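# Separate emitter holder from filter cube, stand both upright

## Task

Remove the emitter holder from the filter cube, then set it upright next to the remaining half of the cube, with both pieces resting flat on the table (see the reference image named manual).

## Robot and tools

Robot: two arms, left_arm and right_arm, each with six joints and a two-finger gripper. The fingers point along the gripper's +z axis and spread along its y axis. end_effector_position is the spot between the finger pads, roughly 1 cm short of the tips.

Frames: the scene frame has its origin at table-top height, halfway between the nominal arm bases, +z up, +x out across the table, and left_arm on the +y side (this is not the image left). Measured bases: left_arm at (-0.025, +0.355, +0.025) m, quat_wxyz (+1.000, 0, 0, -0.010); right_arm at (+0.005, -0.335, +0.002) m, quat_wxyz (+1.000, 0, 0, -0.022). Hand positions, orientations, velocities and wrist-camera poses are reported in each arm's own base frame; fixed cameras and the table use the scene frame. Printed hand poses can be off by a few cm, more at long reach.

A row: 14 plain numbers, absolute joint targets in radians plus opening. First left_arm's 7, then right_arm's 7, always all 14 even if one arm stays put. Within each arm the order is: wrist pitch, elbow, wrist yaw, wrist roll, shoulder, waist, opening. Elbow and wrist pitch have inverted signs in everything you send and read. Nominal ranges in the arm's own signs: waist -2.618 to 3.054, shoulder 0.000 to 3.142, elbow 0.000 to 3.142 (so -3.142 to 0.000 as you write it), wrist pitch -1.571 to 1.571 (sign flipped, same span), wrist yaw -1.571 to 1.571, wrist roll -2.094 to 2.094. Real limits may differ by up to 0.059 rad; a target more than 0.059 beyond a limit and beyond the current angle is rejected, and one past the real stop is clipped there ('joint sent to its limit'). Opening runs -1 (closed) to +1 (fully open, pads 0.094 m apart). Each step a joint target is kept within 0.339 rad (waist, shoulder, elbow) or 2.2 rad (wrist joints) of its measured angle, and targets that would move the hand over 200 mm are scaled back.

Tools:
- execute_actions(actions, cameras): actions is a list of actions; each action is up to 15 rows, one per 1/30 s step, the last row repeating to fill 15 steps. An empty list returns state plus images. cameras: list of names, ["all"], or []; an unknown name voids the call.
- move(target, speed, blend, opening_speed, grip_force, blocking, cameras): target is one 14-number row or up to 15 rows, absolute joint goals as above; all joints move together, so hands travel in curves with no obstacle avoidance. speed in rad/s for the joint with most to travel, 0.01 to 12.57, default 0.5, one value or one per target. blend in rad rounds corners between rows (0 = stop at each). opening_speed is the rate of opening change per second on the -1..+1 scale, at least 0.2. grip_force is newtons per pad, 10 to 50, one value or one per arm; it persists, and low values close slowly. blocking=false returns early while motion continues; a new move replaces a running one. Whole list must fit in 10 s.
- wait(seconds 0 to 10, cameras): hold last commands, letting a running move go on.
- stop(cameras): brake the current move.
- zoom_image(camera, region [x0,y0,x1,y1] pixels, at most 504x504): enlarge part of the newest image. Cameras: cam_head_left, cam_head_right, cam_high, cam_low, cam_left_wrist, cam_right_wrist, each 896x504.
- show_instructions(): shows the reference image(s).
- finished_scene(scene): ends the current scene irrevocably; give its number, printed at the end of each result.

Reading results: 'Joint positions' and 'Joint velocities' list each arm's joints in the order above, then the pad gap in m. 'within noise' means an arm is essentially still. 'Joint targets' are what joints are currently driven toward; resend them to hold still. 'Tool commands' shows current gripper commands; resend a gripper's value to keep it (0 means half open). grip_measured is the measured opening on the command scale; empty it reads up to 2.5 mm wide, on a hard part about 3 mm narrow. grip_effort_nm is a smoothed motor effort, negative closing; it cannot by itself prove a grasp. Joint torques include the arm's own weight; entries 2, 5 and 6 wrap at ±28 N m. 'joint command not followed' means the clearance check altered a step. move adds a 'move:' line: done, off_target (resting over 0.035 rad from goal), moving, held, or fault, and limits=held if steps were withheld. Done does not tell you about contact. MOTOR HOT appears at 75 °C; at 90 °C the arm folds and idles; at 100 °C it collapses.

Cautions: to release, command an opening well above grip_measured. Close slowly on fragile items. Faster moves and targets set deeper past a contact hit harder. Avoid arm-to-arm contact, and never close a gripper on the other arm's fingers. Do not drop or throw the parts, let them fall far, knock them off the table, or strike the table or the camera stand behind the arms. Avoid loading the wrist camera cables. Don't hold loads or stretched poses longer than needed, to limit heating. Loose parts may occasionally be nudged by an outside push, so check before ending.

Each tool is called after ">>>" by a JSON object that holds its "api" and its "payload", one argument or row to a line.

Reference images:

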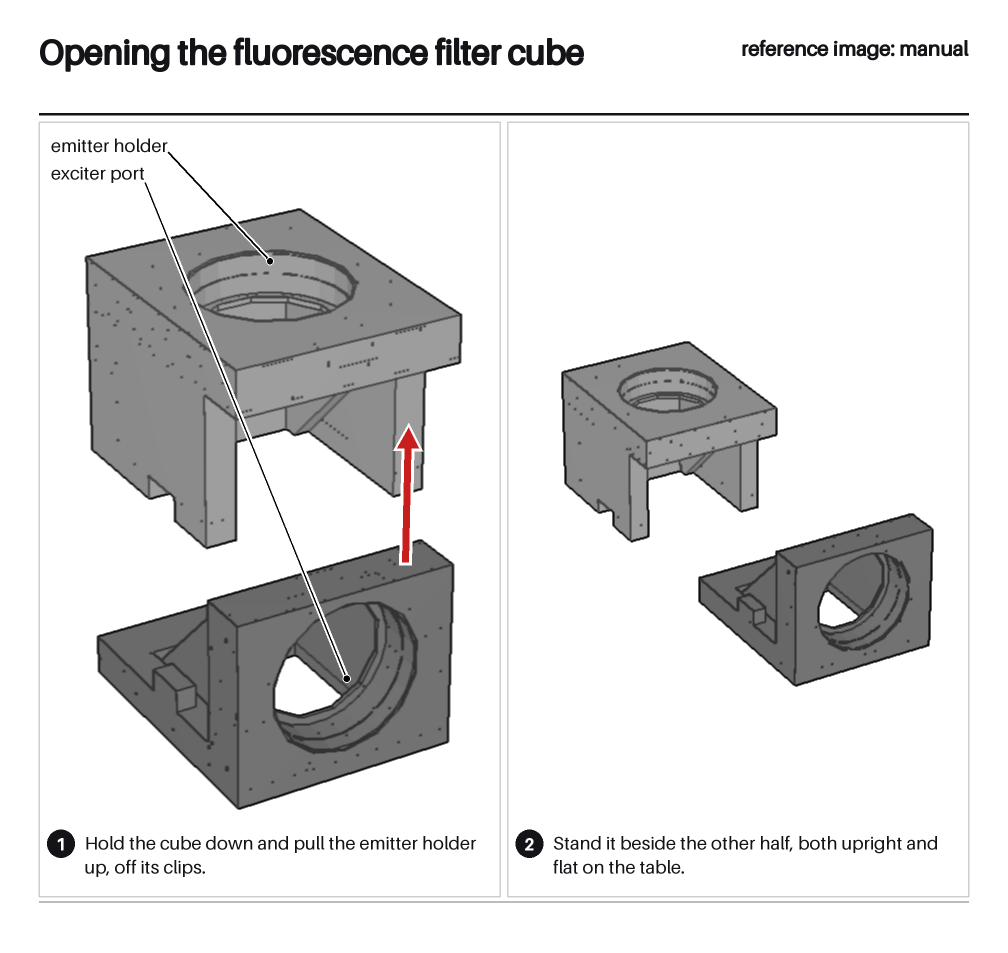

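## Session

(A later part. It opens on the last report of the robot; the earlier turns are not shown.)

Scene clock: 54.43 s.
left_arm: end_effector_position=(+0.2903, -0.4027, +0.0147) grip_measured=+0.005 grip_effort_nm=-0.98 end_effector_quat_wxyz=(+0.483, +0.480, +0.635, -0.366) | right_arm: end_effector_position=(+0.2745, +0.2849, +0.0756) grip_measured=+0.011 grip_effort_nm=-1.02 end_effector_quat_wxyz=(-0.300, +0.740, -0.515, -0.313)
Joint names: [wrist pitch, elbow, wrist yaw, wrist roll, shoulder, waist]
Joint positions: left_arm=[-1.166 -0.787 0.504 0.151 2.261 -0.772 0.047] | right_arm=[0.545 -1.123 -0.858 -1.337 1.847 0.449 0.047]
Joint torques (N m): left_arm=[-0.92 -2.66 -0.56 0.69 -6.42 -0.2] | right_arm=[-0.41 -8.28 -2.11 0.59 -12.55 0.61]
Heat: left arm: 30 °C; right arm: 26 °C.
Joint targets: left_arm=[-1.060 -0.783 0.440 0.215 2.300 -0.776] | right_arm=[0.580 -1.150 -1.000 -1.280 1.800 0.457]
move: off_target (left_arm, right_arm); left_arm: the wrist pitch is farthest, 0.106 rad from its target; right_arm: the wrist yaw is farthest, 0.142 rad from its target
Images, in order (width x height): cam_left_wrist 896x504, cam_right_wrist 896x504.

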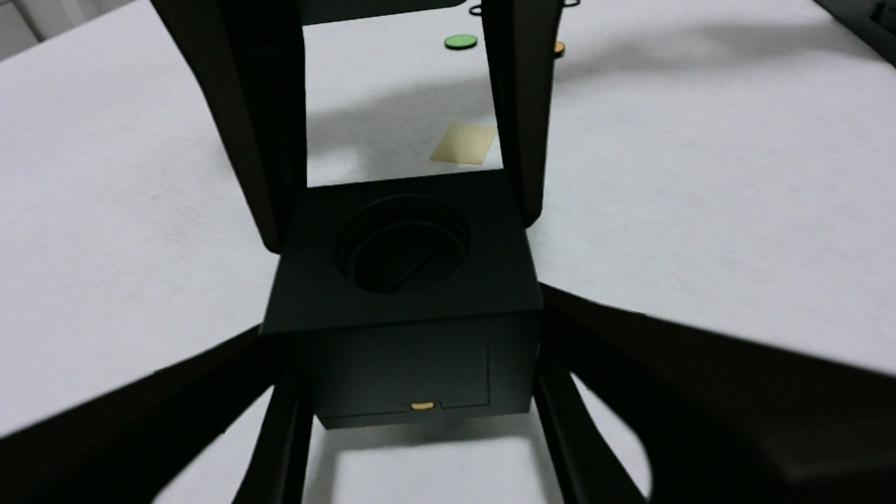

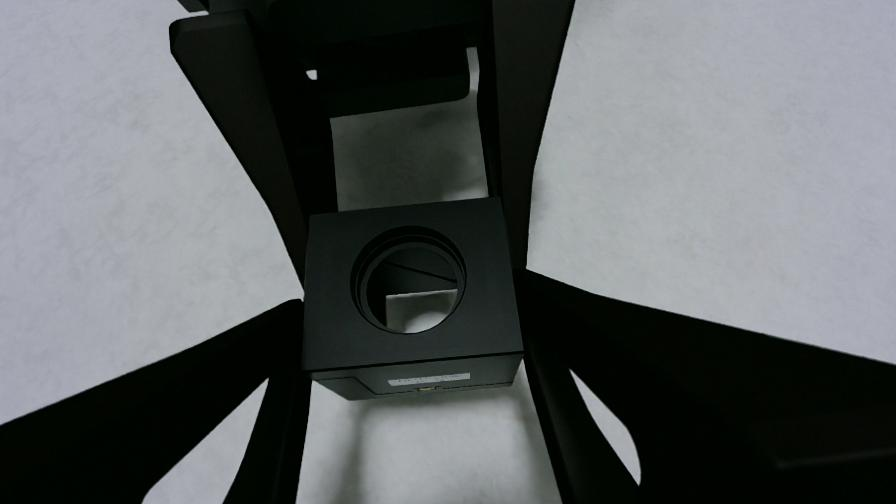

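>>> {"api": "move", "payload": {
  "target": [-0.96,-0.773,0.39,0.25,2.335,-0.776,-0.3,0.60,-1.16,-1.05,-1.25,1.79,0.457,-0.3],
  "speed": 0.15,
  "cameras": ["cam_left_wrist","cam_right_wrist"]
}}

Scene clock: 56.17 s.
left_arm: end_effector_position=(+0.2922, -0.4017, +0.0115) grip_measured=+0.005 grip_effort_nm=-0.98 end_effector_quat_wxyz=(+0.482, +0.482, +0.639, -0.358) | right_arm: end_effector_position=(+0.2754, +0.2848, +0.0752) grip_measured=+0.011 grip_effort_nm=-1.02 end_effector_quat_wxyz=(-0.301, +0.741, -0.515, -0.310)
Joint names: [wrist pitch, elbow, wrist yaw, wrist roll, shoulder, waist]
Joint positions: left_arm=[-1.149 -0.789 0.491 0.164 2.261 -0.772 0.047] | right_arm=[0.541 -1.123 -0.854 -1.338 1.847 0.449 0.047]
Joint torques (N m): left_arm=[-0.06 -1.72 -0.99 0.97 -3.96 -0.2] | right_arm=[-0.2 -9.37 -2.76 0.9 -13.38 0.59]
Heat: left arm: 29 °C; right arm: 26 °C.
Joint targets: left_arm=[-0.960 -0.773 0.390 0.250 2.335 -0.776] | right_arm=[0.600 -1.160 -1.050 -1.250 1.790 0.457]
move: off_target (left_arm, right_arm); left_arm: the wrist pitch is farthest, 0.189 rad from its target; right_arm: the wrist yaw is farthest, 0.196 rad from its target
Images, in order (width x height): cam_left_wrist 896x504, cam_right_wrist 896x504.

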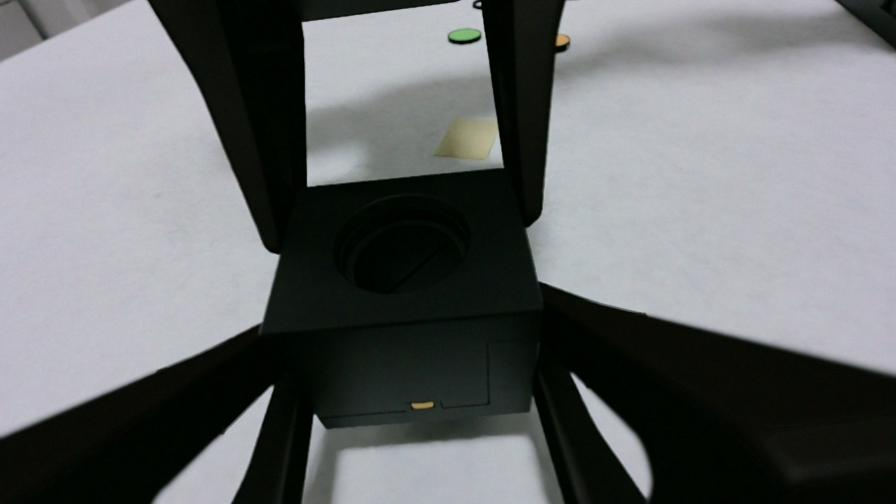

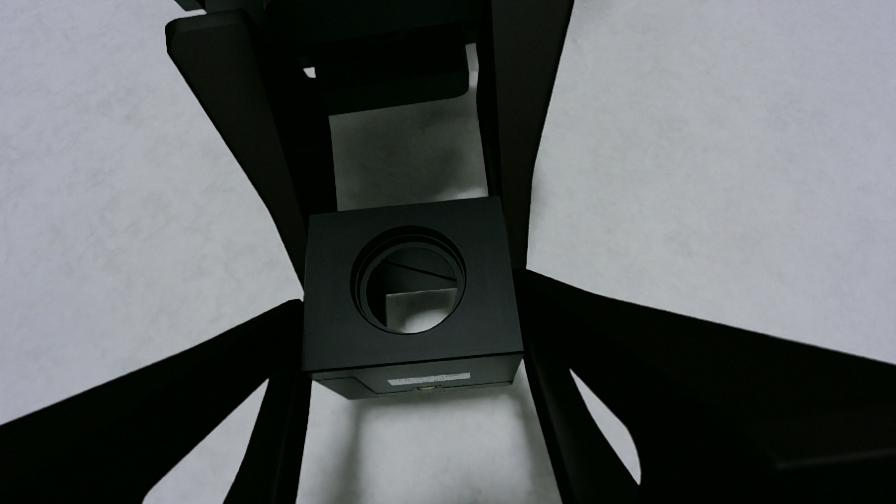

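>>> {"api": "move", "payload": {
  "target": [-0.82,-0.76,0.31,0.30,2.385,-0.776,-0.3,0.63,-1.18,-1.12,-1.20,1.775,0.457,-0.3],
  "speed": 0.2,
  "cameras": ["cam_left_wrist","cam_right_wrist"]
}}

Scene clock: 57.57 s.
left_arm: end_effector_position=(+0.2942, -0.4026, +0.0040) grip_measured=+0.005 grip_effort_nm=-0.98 end_effector_quat_wxyz=(+0.482, +0.485, +0.642, -0.346) | right_arm: end_effector_position=(+0.2772, +0.2835, +0.0732) grip_measured=+0.010 grip_effort_nm=-1.02 end_effector_quat_wxyz=(-0.299, +0.743, -0.517, -0.303)
Joint names: [wrist pitch, elbow, wrist yaw, wrist roll, shoulder, waist]
Joint positions: left_arm=[-1.139 -0.8 0.468 0.182 2.278 -0.778 0.047] | right_arm=[0.539 -1.123 -0.837 -1.338 1.847 0.449 0.047]
Joint torques (N m): left_arm=[1.36 0.06 -1.58 1.34 -1.8 0.14] | right_arm=[0.07 -11.43 -3.76 1.39 -14.74 0.58]
Heat: left arm: 29 °C; right arm: 26 °C.
Joint targets: left_arm=[-0.820 -0.760 0.310 0.300 2.385 -0.776] | right_arm=[0.630 -1.180 -1.120 -1.200 1.775 0.457]
move: off_target (left_arm, right_arm); left_arm: the wrist pitch is farthest, 0.319 rad from its target; right_arm: the wrist yaw is farthest, 0.283 rad from its target
Images, in order (width x height): cam_left_wrist 896x504, cam_right_wrist 896x504.

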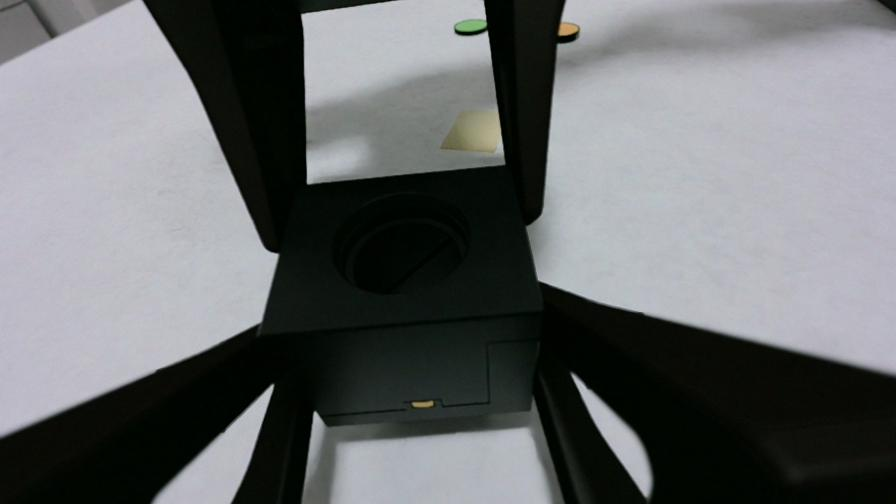

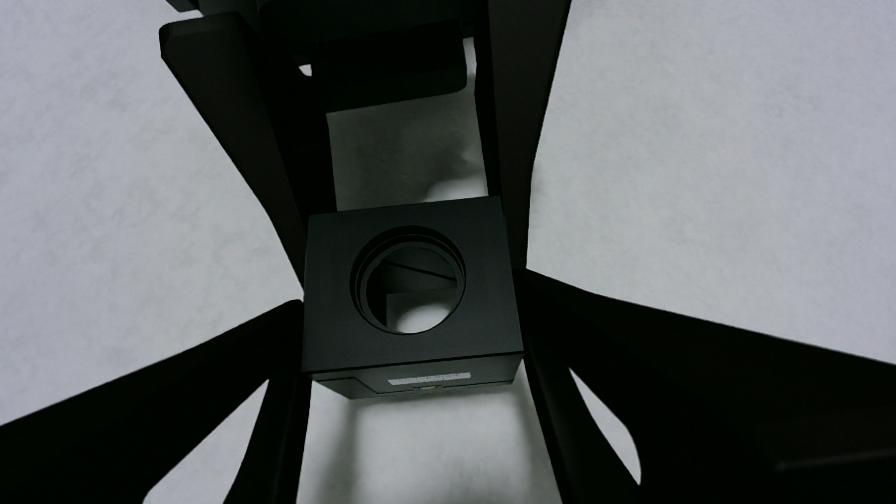

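>>> {"api": "move", "payload": {
  "target": [-0.76,-0.75,0.27,0.32,2.395,-0.776,-0.3,0.67,-1.205,-1.20,-1.14,1.745,0.457,-0.3],
  "speed": 0.2,
  "cameras": ["cam_left_wrist","cam_right_wrist"]
}}

Scene clock: 59.73 s.
left_arm: end_effector_position=(+0.2949, -0.4014, +0.0011) grip_measured=+0.005 grip_effort_nm=-0.98 end_effector_quat_wxyz=(+0.479, +0.485, +0.647, -0.342) | right_arm: end_effector_position=(+0.2785, +0.2839, +0.0750) grip_measured=+0.010 grip_effort_nm=-1.02 end_effector_quat_wxyz=(-0.297, +0.738, -0.523, -0.304)
Joint names: [wrist pitch, elbow, wrist yaw, wrist roll, shoulder, waist]
Joint positions: left_arm=[-1.126 -0.8 0.46 0.184 2.278 -0.778 0.047] | right_arm=[0.545 -1.131 -0.836 -1.321 1.847 0.449 0.047]
Joint torques (N m): left_arm=[1.82 0.76 -1.91 1.56 -1.13 0.14] | right_arm=[0.42 -13.11 -4.7 1.84 -17.33 0.59]
Heat: left arm: 29 °C; right arm: 27 °C.
Joint targets: left_arm=[-0.760 -0.750 0.270 0.320 2.395 -0.776] | right_arm=[0.670 -1.205 -1.200 -1.140 1.745 0.457]
move: off_target (left_arm, right_arm); left_arm: the wrist pitch is farthest, 0.366 rad from its target; right_arm: the wrist yaw is farthest, 0.364 rad from its target
Images, in order (width x height): cam_left_wrist 896x504, cam_right_wrist 896x504.

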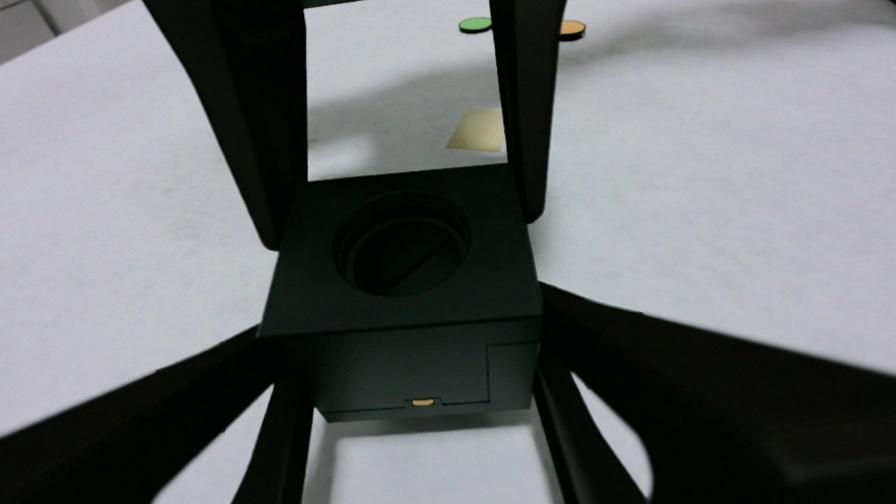

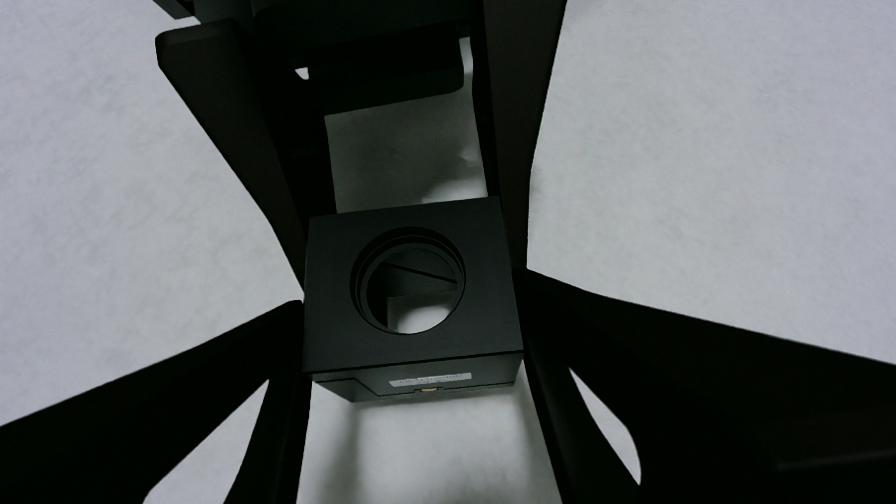

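>>> {"api": "move", "payload": {
  "target": [-0.70,-0.74,0.23,0.34,2.405,-0.776,-0.3,0.71,-1.23,-1.27,-1.08,1.72,0.457,-0.3],
  "speed": 0.2,
  "cameras": ["cam_left_wrist","cam_right_wrist"]
}}

Scene clock: 62.17 s.
left_arm: end_effector_position=(+0.2958, -0.4011, +0.0008) grip_measured=+0.018 grip_effort_nm=-1.00 end_effector_quat_wxyz=(+0.480, +0.484, +0.649, -0.339) | right_arm: end_effector_position=(+0.2789, +0.2847, +0.0788) grip_measured=+0.010 grip_effort_nm=-1.02 end_effector_quat_wxyz=(-0.291, +0.729, -0.535, -0.312)
Joint names: [wrist pitch, elbow, wrist yaw, wrist roll, shoulder, waist]
Joint positions: left_arm=[-1.126 -0.8 0.451 0.185 2.278 -0.779 0.048] | right_arm=[0.567 -1.147 -0.84 -1.289 1.847 0.449 0.047]
Joint torques (N m): left_arm=[2.46 1.59 -2.24 1.78 -0.39 0.27] | right_arm=[0.6 -14 -5.5 2.1 -19.55 0.61]
Heat: left arm: 30 °C; right arm: 30 °C.
Joint targets: left_arm=[-0.700 -0.740 0.230 0.340 2.405 -0.776] | right_arm=[0.710 -1.230 -1.270 -1.080 1.720 0.457]
move: off_target (left_arm, right_arm); left_arm: the wrist pitch is farthest, 0.426 rad from its target; right_arm: the wrist yaw is farthest, 0.430 rad from its target
Images, in order (width x height): cam_left_wrist 896x504, cam_right_wrist 896x504.

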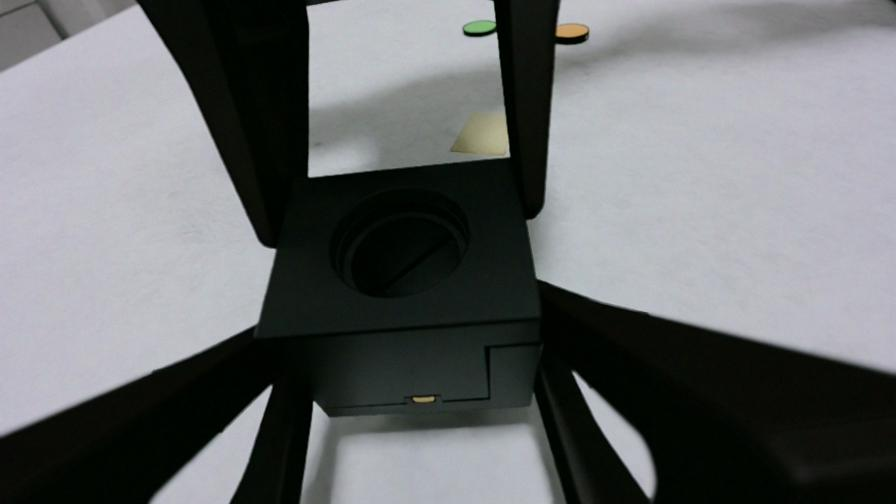

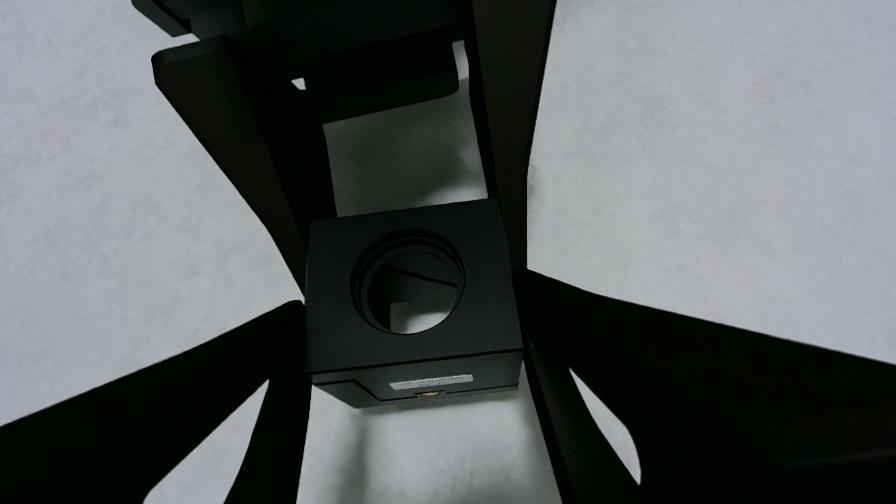

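>>> {"api": "zoom_image", "payload": {
  "camera": "cam_left_wrist",
  "region": [240, 150, 560, 430]
}}

Scaled by 1.575 from the camera's 896x504 image, which has a finer 1280x720 frame.

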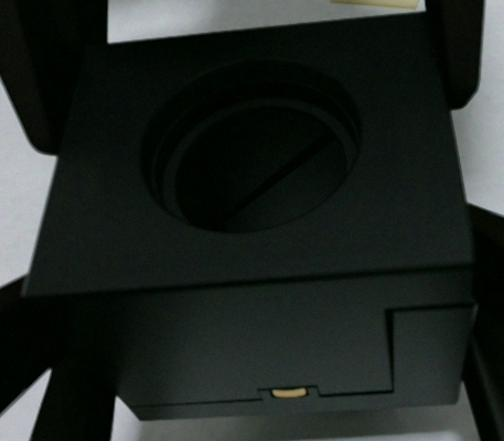

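>>> {"api": "move", "payload": {
  "target": [-0.64,-0.73,0.19,0.36,2.415,-0.776,-0.3,0.74,-1.25,-1.32,-1.05,1.70,0.457,-0.3],
  "speed": 0.2,
  "cameras": ["cam_left_wrist","cam_right_wrist"]
}}

Scene clock: 64.20 s.
left_arm: end_effector_position=(+0.2964, -0.4010, +0.0006) grip_measured=+0.047 grip_effort_nm=-0.99 end_effector_quat_wxyz=(+0.482, +0.489, +0.648, -0.330) | right_arm: end_effector_position=(+0.2791, +0.2852, +0.0846) grip_measured=+0.009 grip_effort_nm=-1.02 end_effector_quat_wxyz=(-0.283, +0.718, -0.550, -0.319)
Joint names: [wrist pitch, elbow, wrist yaw, wrist roll, shoulder, waist]
Joint positions: left_arm=[-1.114 -0.8 0.44 0.204 2.272 -0.782 0.049] | right_arm=[0.594 -1.165 -0.843 -1.25 1.841 0.449 0.047]
Joint torques (N m): left_arm=[2.65 1.96 -2.36 1.67 0.02 0.47] | right_arm=[0.65 -14.35 -6.07 2.02 -20.86 0.62]
Heat: left arm: 30 °C; right arm: 33 °C.
Joint targets: left_arm=[-0.671 -0.735 0.206 0.350 2.406 -0.776] | right_arm=[0.740 -1.250 -1.320 -1.050 1.700 0.457]
move: off_target (left_arm, right_arm); left_arm: the wrist pitch is farthest, 0.474 rad from its target; right_arm: the wrist yaw is farthest, 0.477 rad from its target
Images, in order (width x height): cam_left_wrist 896x504, cam_right_wrist 896x504.

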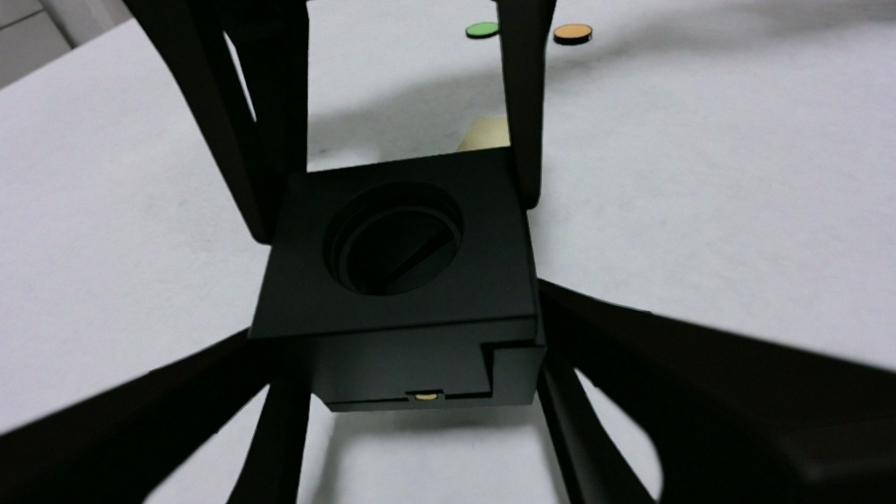

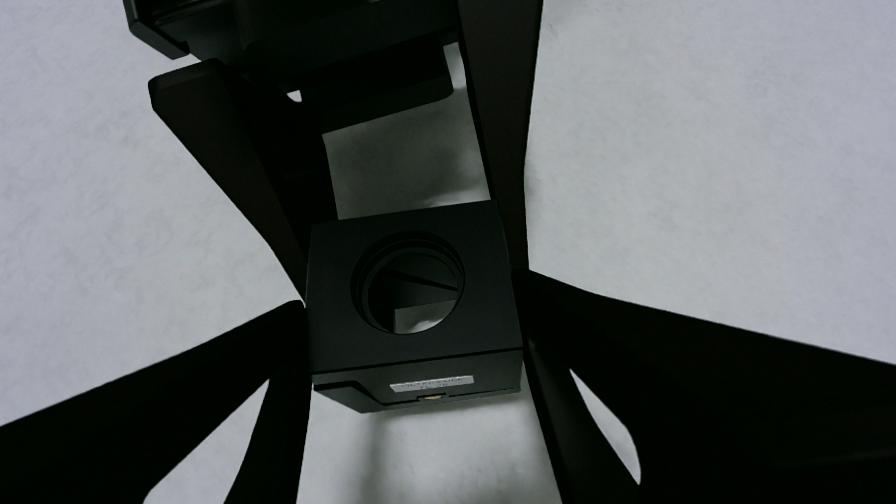

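>>> {"api": "move", "payload": {
  "target": [-0.64,-0.73,0.19,0.36,2.415,-0.776,-0.3,0.78,-1.28,-1.37,-1.02,1.675,0.457,-0.3],
  "speed": 0.2,
  "cameras": ["cam_left_wrist","cam_right_wrist"]
}}

>>> {"api": "zoom_image", "payload": {
  "camera": "cam_left_wrist",
  "region": [240, 150, 560, 430]
}}

Scene clock: 65.67 s.
left_arm: end_effector_position=(+0.2979, -0.4031, +0.0100) grip_measured=+0.063 grip_effort_nm=-0.99 end_effector_quat_wxyz=(+0.493, +0.488, +0.639, -0.333) | right_arm: end_effector_position=(+0.2797, +0.2842, +0.0966) grip_measured=+0.009 grip_effort_nm=-1.02 end_effector_quat_wxyz=(-0.282, +0.710, -0.558, -0.323)
Joint names: [wrist pitch, elbow, wrist yaw, wrist roll, shoulder, waist]
Joint positions: left_arm=[-1.13 -0.8 0.443 0.204 2.26 -0.782 0.05] | right_arm=[0.635 -1.188 -0.847 -1.227 1.822 0.445 0.047]
Joint torques (N m): left_arm=[2.6 1.59 -2.29 1.59 0.42 0.46] | right_arm=[0.62 -15.02 -6.59 2.08 -21.22 0.98]
Heat: left arm: 31 °C; right arm: 36 °C.
Joint targets: left_arm=[-0.691 -0.737 0.216 0.344 2.399 -0.776] | right_arm=[0.780 -1.280 -1.370 -1.020 1.675 0.457]
move: off_target (left_arm, right_arm); left_arm: the wrist pitch is farthest, 0.490 rad from its target; right_arm: the wrist yaw is farthest, 0.523 rad from its target
Images, in order (width x height): cam_left_wrist 896x504, cam_right_wrist 896x504.

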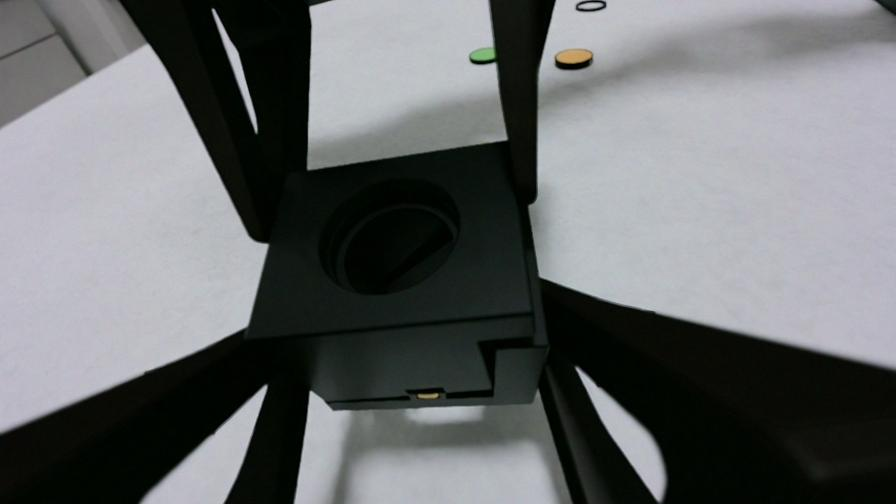

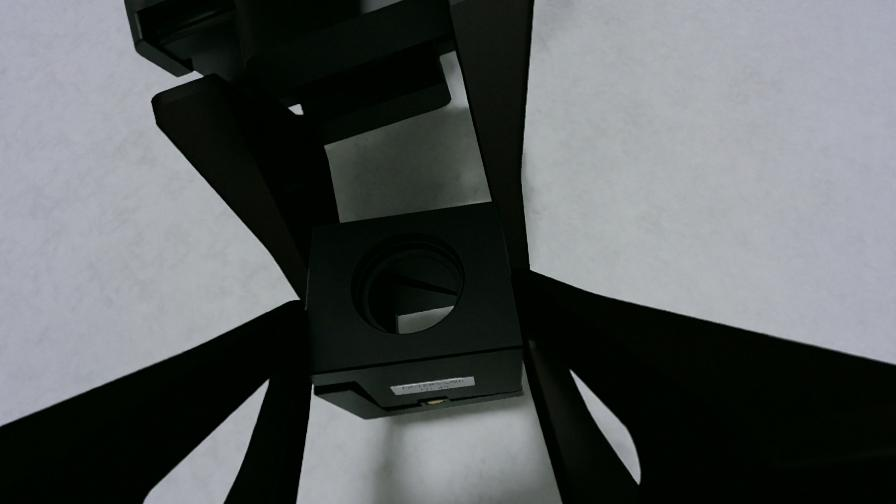

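Scaled by 1.575 from the camera's 896x504 image, which has a finer 1280x720 frame.

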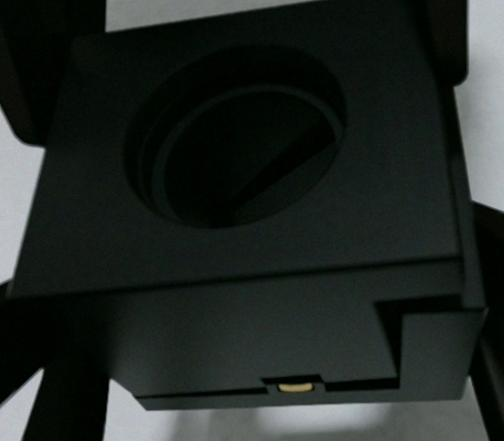

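>>> {"api": "move", "payload": {
  "target": [-0.80,-0.75,0.30,0.31,2.38,-0.776,-0.3,0.66,-1.20,-1.25,-1.10,1.80,0.457,-0.3],
  "speed": 0.15,
  "cameras": ["cam_left_wrist"]
}}

>>> {"api": "move", "payload": {
  "target": [-0.85,-0.76,0.34,0.28,2.36,-0.776,-0.3,0.58,-1.14,-1.15,-1.17,1.86,0.457,-0.3],
  "speed": 0.15,
  "cameras": ["cam_left_wrist","cam_right_wrist"]
}}

Scene clock: 67.60 s.
left_arm: end_effector_position=(+0.2972, -0.4034, +0.0104) grip_measured=+0.066 grip_effort_nm=-0.98 end_effector_quat_wxyz=(+0.495, +0.488, +0.636, -0.335) | right_arm: end_effector_position=(+0.2797, +0.2859, +0.0870) grip_measured=+0.009 grip_effort_nm=-1.02 end_effector_quat_wxyz=(-0.284, +0.712, -0.553, -0.328)
Joint names: [wrist pitch, elbow, wrist yaw, wrist roll, shoulder, waist]
Joint positions: left_arm=[-1.145 -0.799 0.447 0.203 2.265 -0.782 0.05] | right_arm=[0.599 -1.172 -0.86 -1.239 1.846 0.445 0.047]
Joint torques (N m): left_arm=[1.6 0.69 -1.47 1.23 -1.21 0.53] | right_arm=[-0.17 -8.53 -5.05 1.4 -12.52 0.95]
Heat: left arm: 31 °C; right arm: 39 °C.
Joint targets: left_arm=[-0.800 -0.750 0.300 0.310 2.380 -0.776] | right_arm=[0.660 -1.200 -1.250 -1.100 1.800 0.457]
move: off_target (left_arm, right_arm); left_arm: the wrist pitch is farthest, 0.345 rad from its target; right_arm: the wrist yaw is farthest, 0.390 rad from its target
Images, in order (width x height): cam_left_wrist 896x504.

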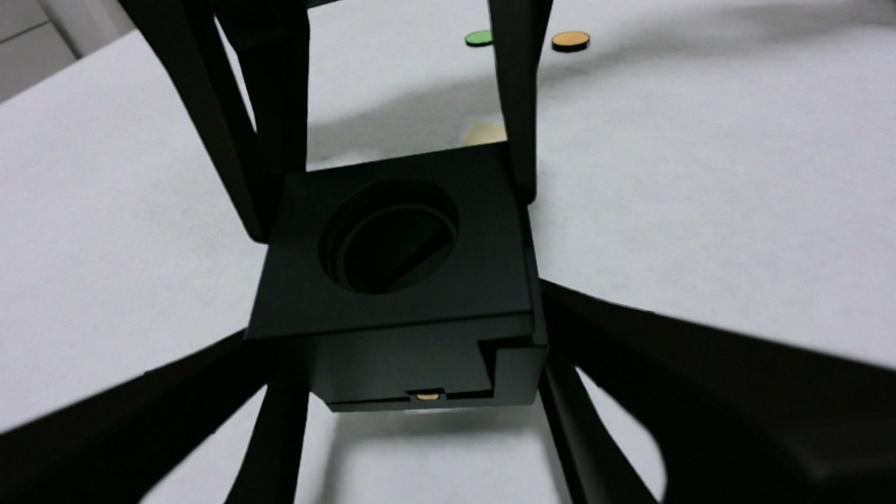

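Scene clock: 68.60 s.
left_arm: end_effector_position=(+0.2934, -0.4004, -0.0034) grip_measured=+0.061 grip_effort_nm=-0.97 end_effector_quat_wxyz=(+0.473, +0.492, +0.650, -0.333) | right_arm: end_effector_position=(+0.2767, +0.2873, +0.0674) grip_measured=+0.009 grip_effort_nm=-1.02 end_effector_quat_wxyz=(-0.285, +0.711, -0.547, -0.338)
Joint names: [wrist pitch, elbow, wrist yaw, wrist roll, shoulder, waist]
Joint positions: left_arm=[-1.098 -0.799 0.451 0.205 2.273 -0.782 0.05] | right_arm=[0.524 -1.128 -0.882 -1.248 1.886 0.445 0.047]
Joint torques (N m): left_arm=[0.57 -0.01 -1.08 0.85 -3.1 0.47] | right_arm=[-0.2 -6.65 -3.62 0.77 -10.91 0.94]
Heat: left arm: 31 °C; right arm: 39 °C.
Joint targets: left_arm=[-0.850 -0.760 0.340 0.280 2.360 -0.776] | right_arm=[0.580 -1.140 -1.150 -1.170 1.860 0.457]
move: off_target (left_arm, right_arm); left_arm: the wrist pitch is farthest, 0.248 rad from its target; right_arm: the wrist yaw is farthest, 0.268 rad from its target
Images, in order (width x height): cam_left_wrist 896x504, cam_right_wrist 896x504.

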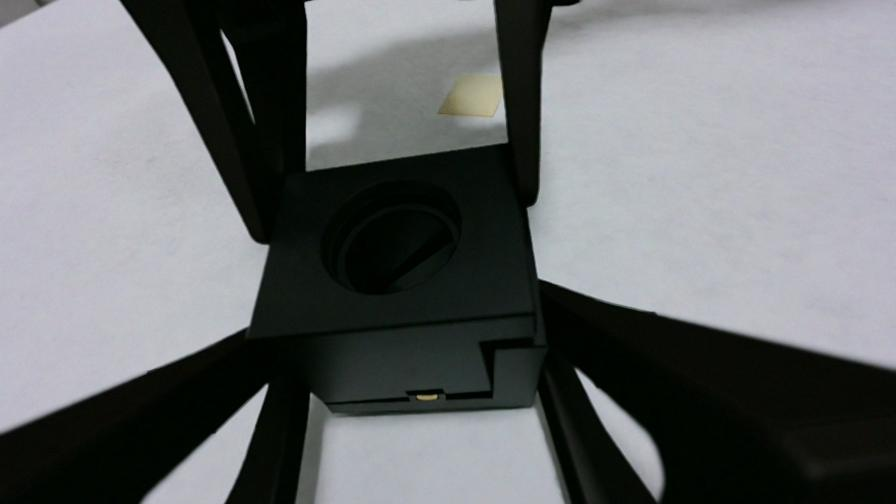

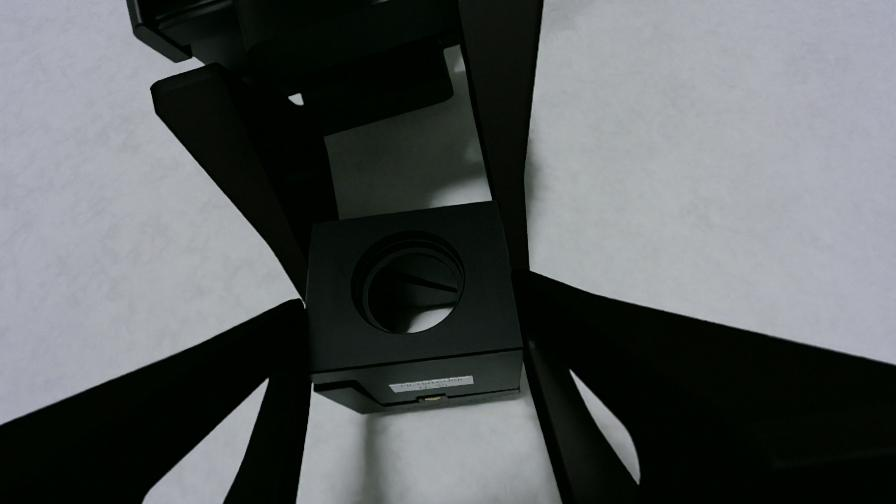

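>>> {"api": "move", "payload": {
  "target": [
    [-1.04,-0.79,0.43,0.225,2.315,-0.782,-0.3,0.53,-1.13,-1.03,-1.20,1.88,0.455,-0.3],
    [-1.06,-0.795,0.44,0.215,2.305,-0.782,0.4,0.53,-1.13,-1.0,-1.21,1.885,0.455,-0.3]
  ],
  "speed": 0.15,
  "opening_speed": 0.6,
  "cameras": ["cam_left_wrist","cam_right_wrist"]
}}

Scene clock: 72.83 s.
left_arm: end_effector_position=(+0.2935, -0.3985, -0.0083) grip_measured=+0.398 grip_effort_nm=0.14 end_effector_quat_wxyz=(+0.467, +0.490, +0.657, -0.332) | right_arm: end_effector_position=(+0.2724, +0.2932, +0.0767) grip_measured=+0.009 grip_effort_nm=-1.02 end_effector_quat_wxyz=(-0.290, +0.693, -0.547, -0.370)
Joint names: [wrist pitch, elbow, wrist yaw, wrist roll, shoulder, waist]
Joint positions: left_arm=[-1.088 -0.799 0.448 0.2 2.279 -0.78 0.066] | right_arm=[0.516 -1.128 -0.947 -1.208 1.886 0.445 0.047]
Joint torques (N m): left_arm=[-1.69 -2.58 0.02 0.14 -7.32 -0.14] | right_arm=[-0.6 -5.72 -1.13 -0.03 -8.81 0.8]
Heat: left arm: 30 °C; right arm: 37 °C.
Joint targets: left_arm=[-1.060 -0.795 0.440 0.215 2.305 -0.782] | right_arm=[0.530 -1.130 -1.000 -1.210 1.885 0.455]
move: off_target (right_arm); target 2's new numbers were sent with left_arm's wrist pitch 0.061 rad from that target; right_arm: the wrist yaw is farthest, 0.053 rad from its target
Images, in order (width x height): cam_left_wrist 896x504, cam_right_wrist 896x504.

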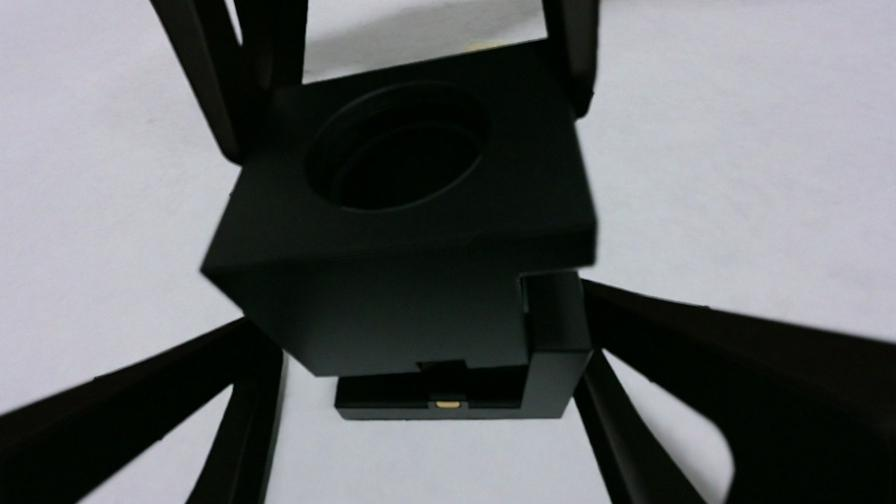

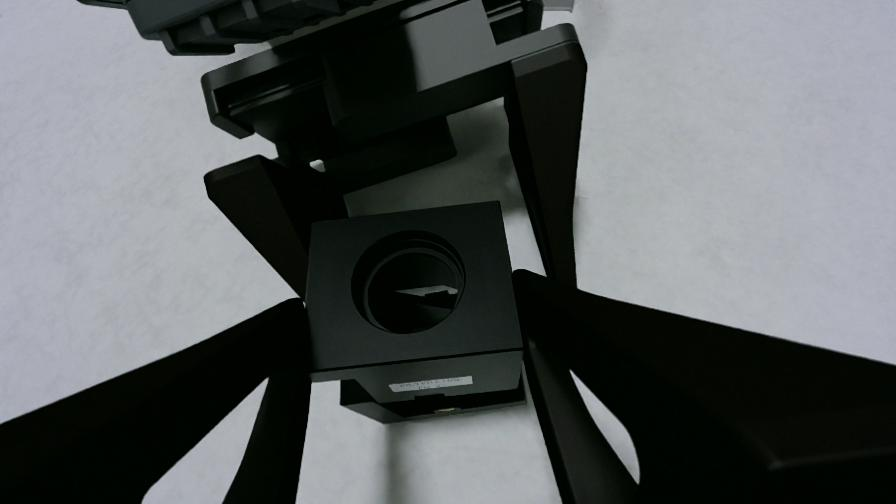

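>>> {"api": "move", "payload": {
  "target": [-1.06,-0.795,0.44,0.215,2.305,-0.782,0.4,0.76,-1.268,-1.0,-1.21,1.743,0.455,-0.3],
  "speed": 0.2,
  "cameras": ["cam_left_wrist","cam_right_wrist"]
}}

Scene clock: 74.97 s.
left_arm: end_effector_position=(+0.2935, -0.3985, -0.0083) grip_measured=+0.398 grip_effort_nm=0.14 end_effector_quat_wxyz=(+0.467, +0.490, +0.657, -0.332) | right_arm: end_effector_position=(+0.2661, +0.2913, +0.1373) grip_measured=+0.009 grip_effort_nm=-1.02 end_effector_quat_wxyz=(-0.289, +0.691, -0.546, -0.375)
Joint names: [wrist pitch, elbow, wrist yaw, wrist roll, shoulder, waist]
Joint positions: left_arm=[-1.088 -0.799 0.448 0.2 2.279 -0.78 0.066] | right_arm=[0.744 -1.243 -0.957 -1.206 1.777 0.445 0.047]
Joint torques (N m): left_arm=[-1.7 -2.54 0.01 0.14 -7.35 -0.14] | right_arm=[-0.59 -8.5 -1.01 -0.07 -11.07 0.83]
Heat: left arm: 30 °C; right arm: 36 °C.
Joint targets: left_arm=[-1.060 -0.795 0.440 0.215 2.305 -0.782] | right_arm=[0.760 -1.268 -1.000 -1.210 1.743 0.455]
move: off_target (right_arm); right_arm: the wrist yaw is farthest, 0.043 rad from its target
Images, in order (width x height): cam_left_wrist 896x504, cam_right_wrist 896x504.

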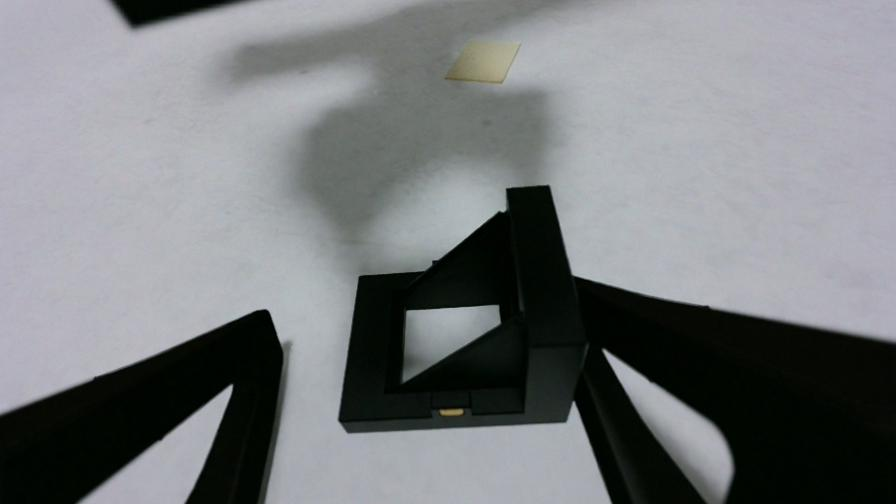

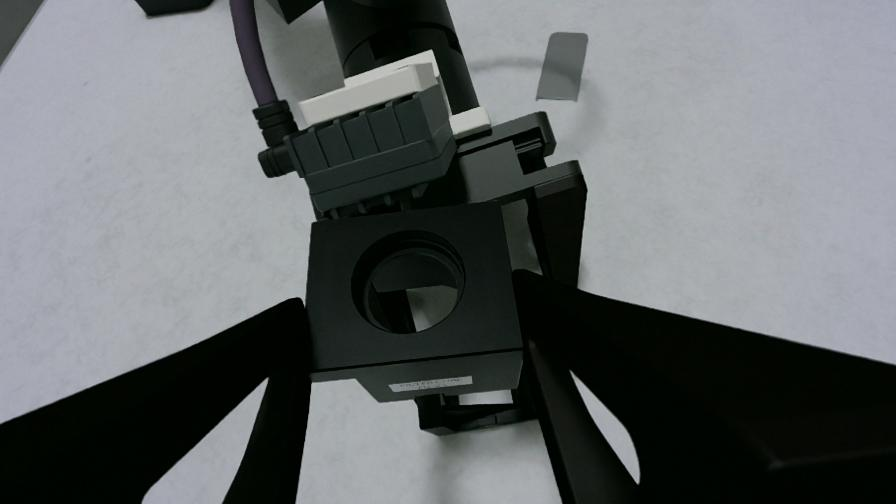

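>>> {"api": "move", "payload": {
  "target": [-1.06,-0.795,0.44,0.215,2.305,-0.782,0.4,0.497,-1.087,-0.875,-1.34,1.847,0.20,-0.3],
  "speed": 0.3,
  "cameras": ["cam_left_wrist","cam_right_wrist","cam_head_right"]
}}

Scene clock: 78.83 s.
left_arm: end_effector_position=(+0.2935, -0.3985, -0.0083) grip_measured=+0.398 grip_effort_nm=0.13 end_effector_quat_wxyz=(+0.467, +0.490, +0.657, -0.332) | right_arm: end_effector_position=(+0.3357, +0.2072, +0.0705) grip_measured=+0.009 grip_effort_nm=-1.02 end_effector_quat_wxyz=(-0.338, +0.670, -0.606, -0.265)
Joint names: [wrist pitch, elbow, wrist yaw, wrist roll, shoulder, waist]
Joint positions: left_arm=[-1.088 -0.799 0.448 0.2 2.279 -0.78 0.066] | right_arm=[0.504 -1.093 -0.843 -1.324 1.839 0.202 0.047]
Joint torques (N m): left_arm=[-1.67 -2.56 0.01 0.15 -7.39 -0.16] | right_arm=[-0.85 -5.05 -0.83 -0.2 -7.75 -0.27]
Heat: left arm: 30 °C; right arm: 35 °C.
Joint targets: left_arm=[-1.060 -0.795 0.440 0.215 2.305 -0.782] | right_arm=[0.497 -1.087 -0.875 -1.340 1.847 0.200]
move: done
Images, in order (width x height): cam_head_right 896x504, cam_left_wrist 896x504, cam_right_wrist 896x504.

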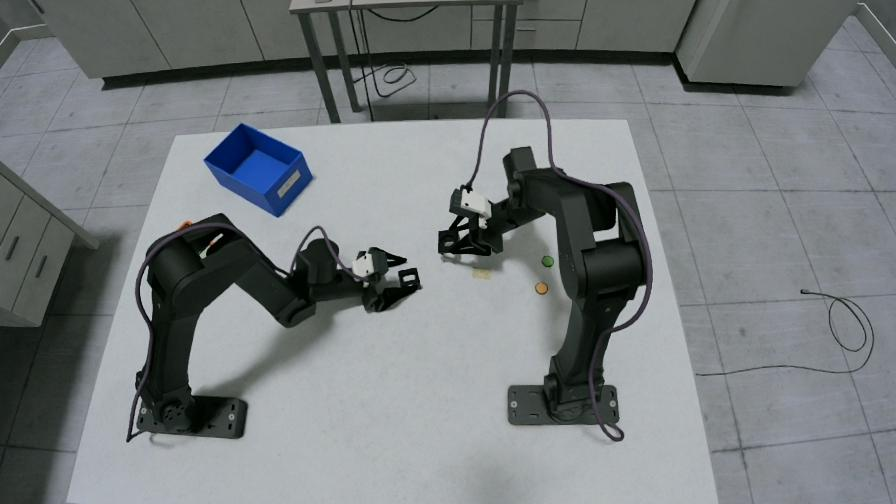

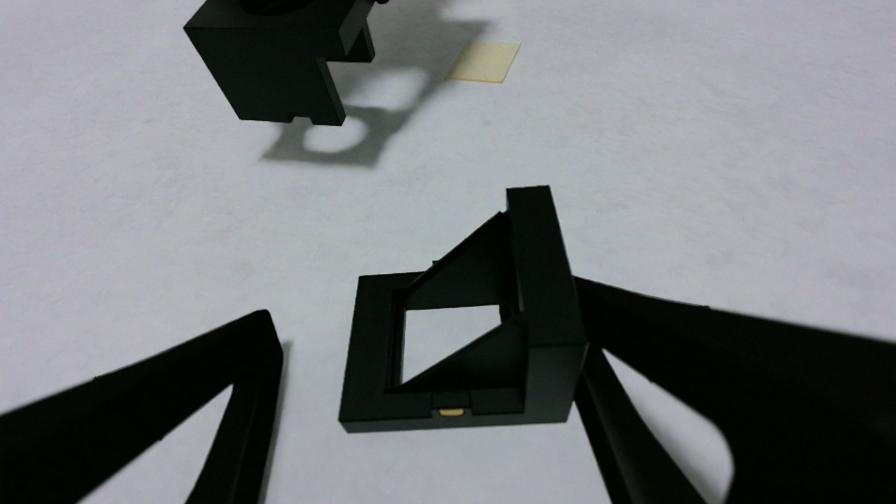

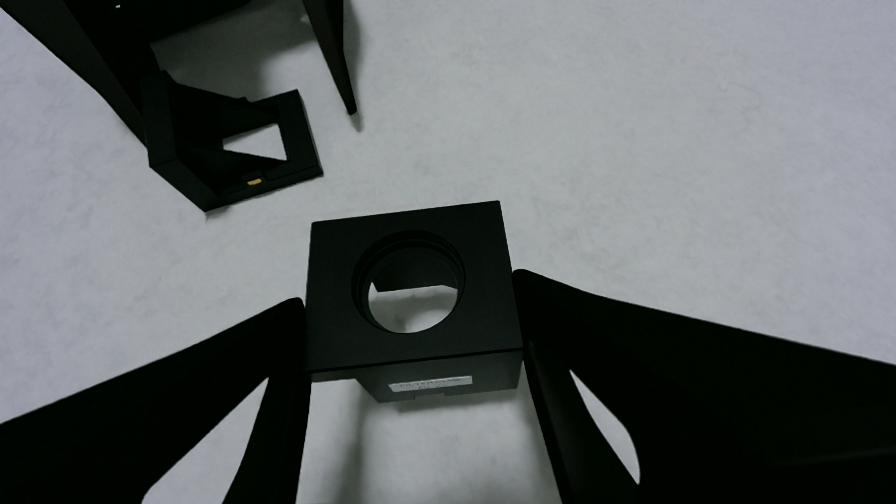

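>>> {"api": "move", "payload": {
  "target": [-1.06,-0.795,0.44,0.215,2.305,-0.782,0.4,0.44,-1.0615,-0.88,-1.36,1.879,0.20,-0.3],
  "speed": 0.12,
  "cameras": ["cam_left_wrist"]
}}

>>> {"api": "zoom_image", "payload": {
  "camera": "cam_left_wrist",
  "region": [160, 0, 420, 200]
}}

Scene clock: 81.20 s.
left_arm: end_effector_position=(+0.2935, -0.3985, -0.0083) grip_measured=+0.398 grip_effort_nm=0.14 end_effector_quat_wxyz=(+0.467, +0.490, +0.657, -0.332) | right_arm: end_effector_position=(+0.3369, +0.2075, +0.0570) grip_measured=+0.009 grip_effort_nm=-1.02 end_effector_quat_wxyz=(-0.342, +0.676, -0.598, -0.260)
Joint names: [wrist pitch, elbow, wrist yaw, wrist roll, shoulder, waist]
Joint positions: left_arm=[-1.088 -0.799 0.448 0.2 2.279 -0.78 0.066] | right_arm=[0.448 -1.069 -0.843 -1.344 1.868 0.202 0.047]
Joint torques (N m): left_arm=[-1.68 -2.61 0 0.14 -7.38 -0.13] | right_arm=[-0.86 -4.75 -0.87 -0.16 -7.65 -0.18]
Heat: left arm: 29 °C; right arm: 34 °C.
Joint targets: left_arm=[-1.060 -0.795 0.440 0.215 2.305 -0.782] | right_arm=[0.440 -1.062 -0.880 -1.360 1.879 0.200]
move: off_target (right_arm); right_arm: the wrist yaw is farthest, 0.037 rad from its target
Images, in order (width x height): cam_left_wrist 896x504.

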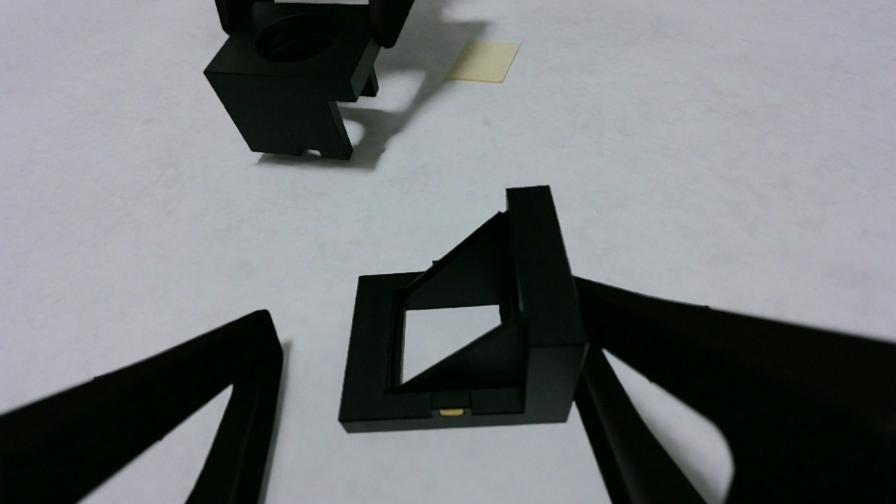

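Scaled by 1.938 from the camera's 896x504 image, which has a finer 1280x720 frame.

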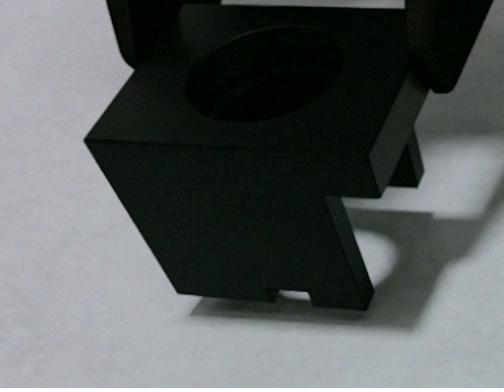

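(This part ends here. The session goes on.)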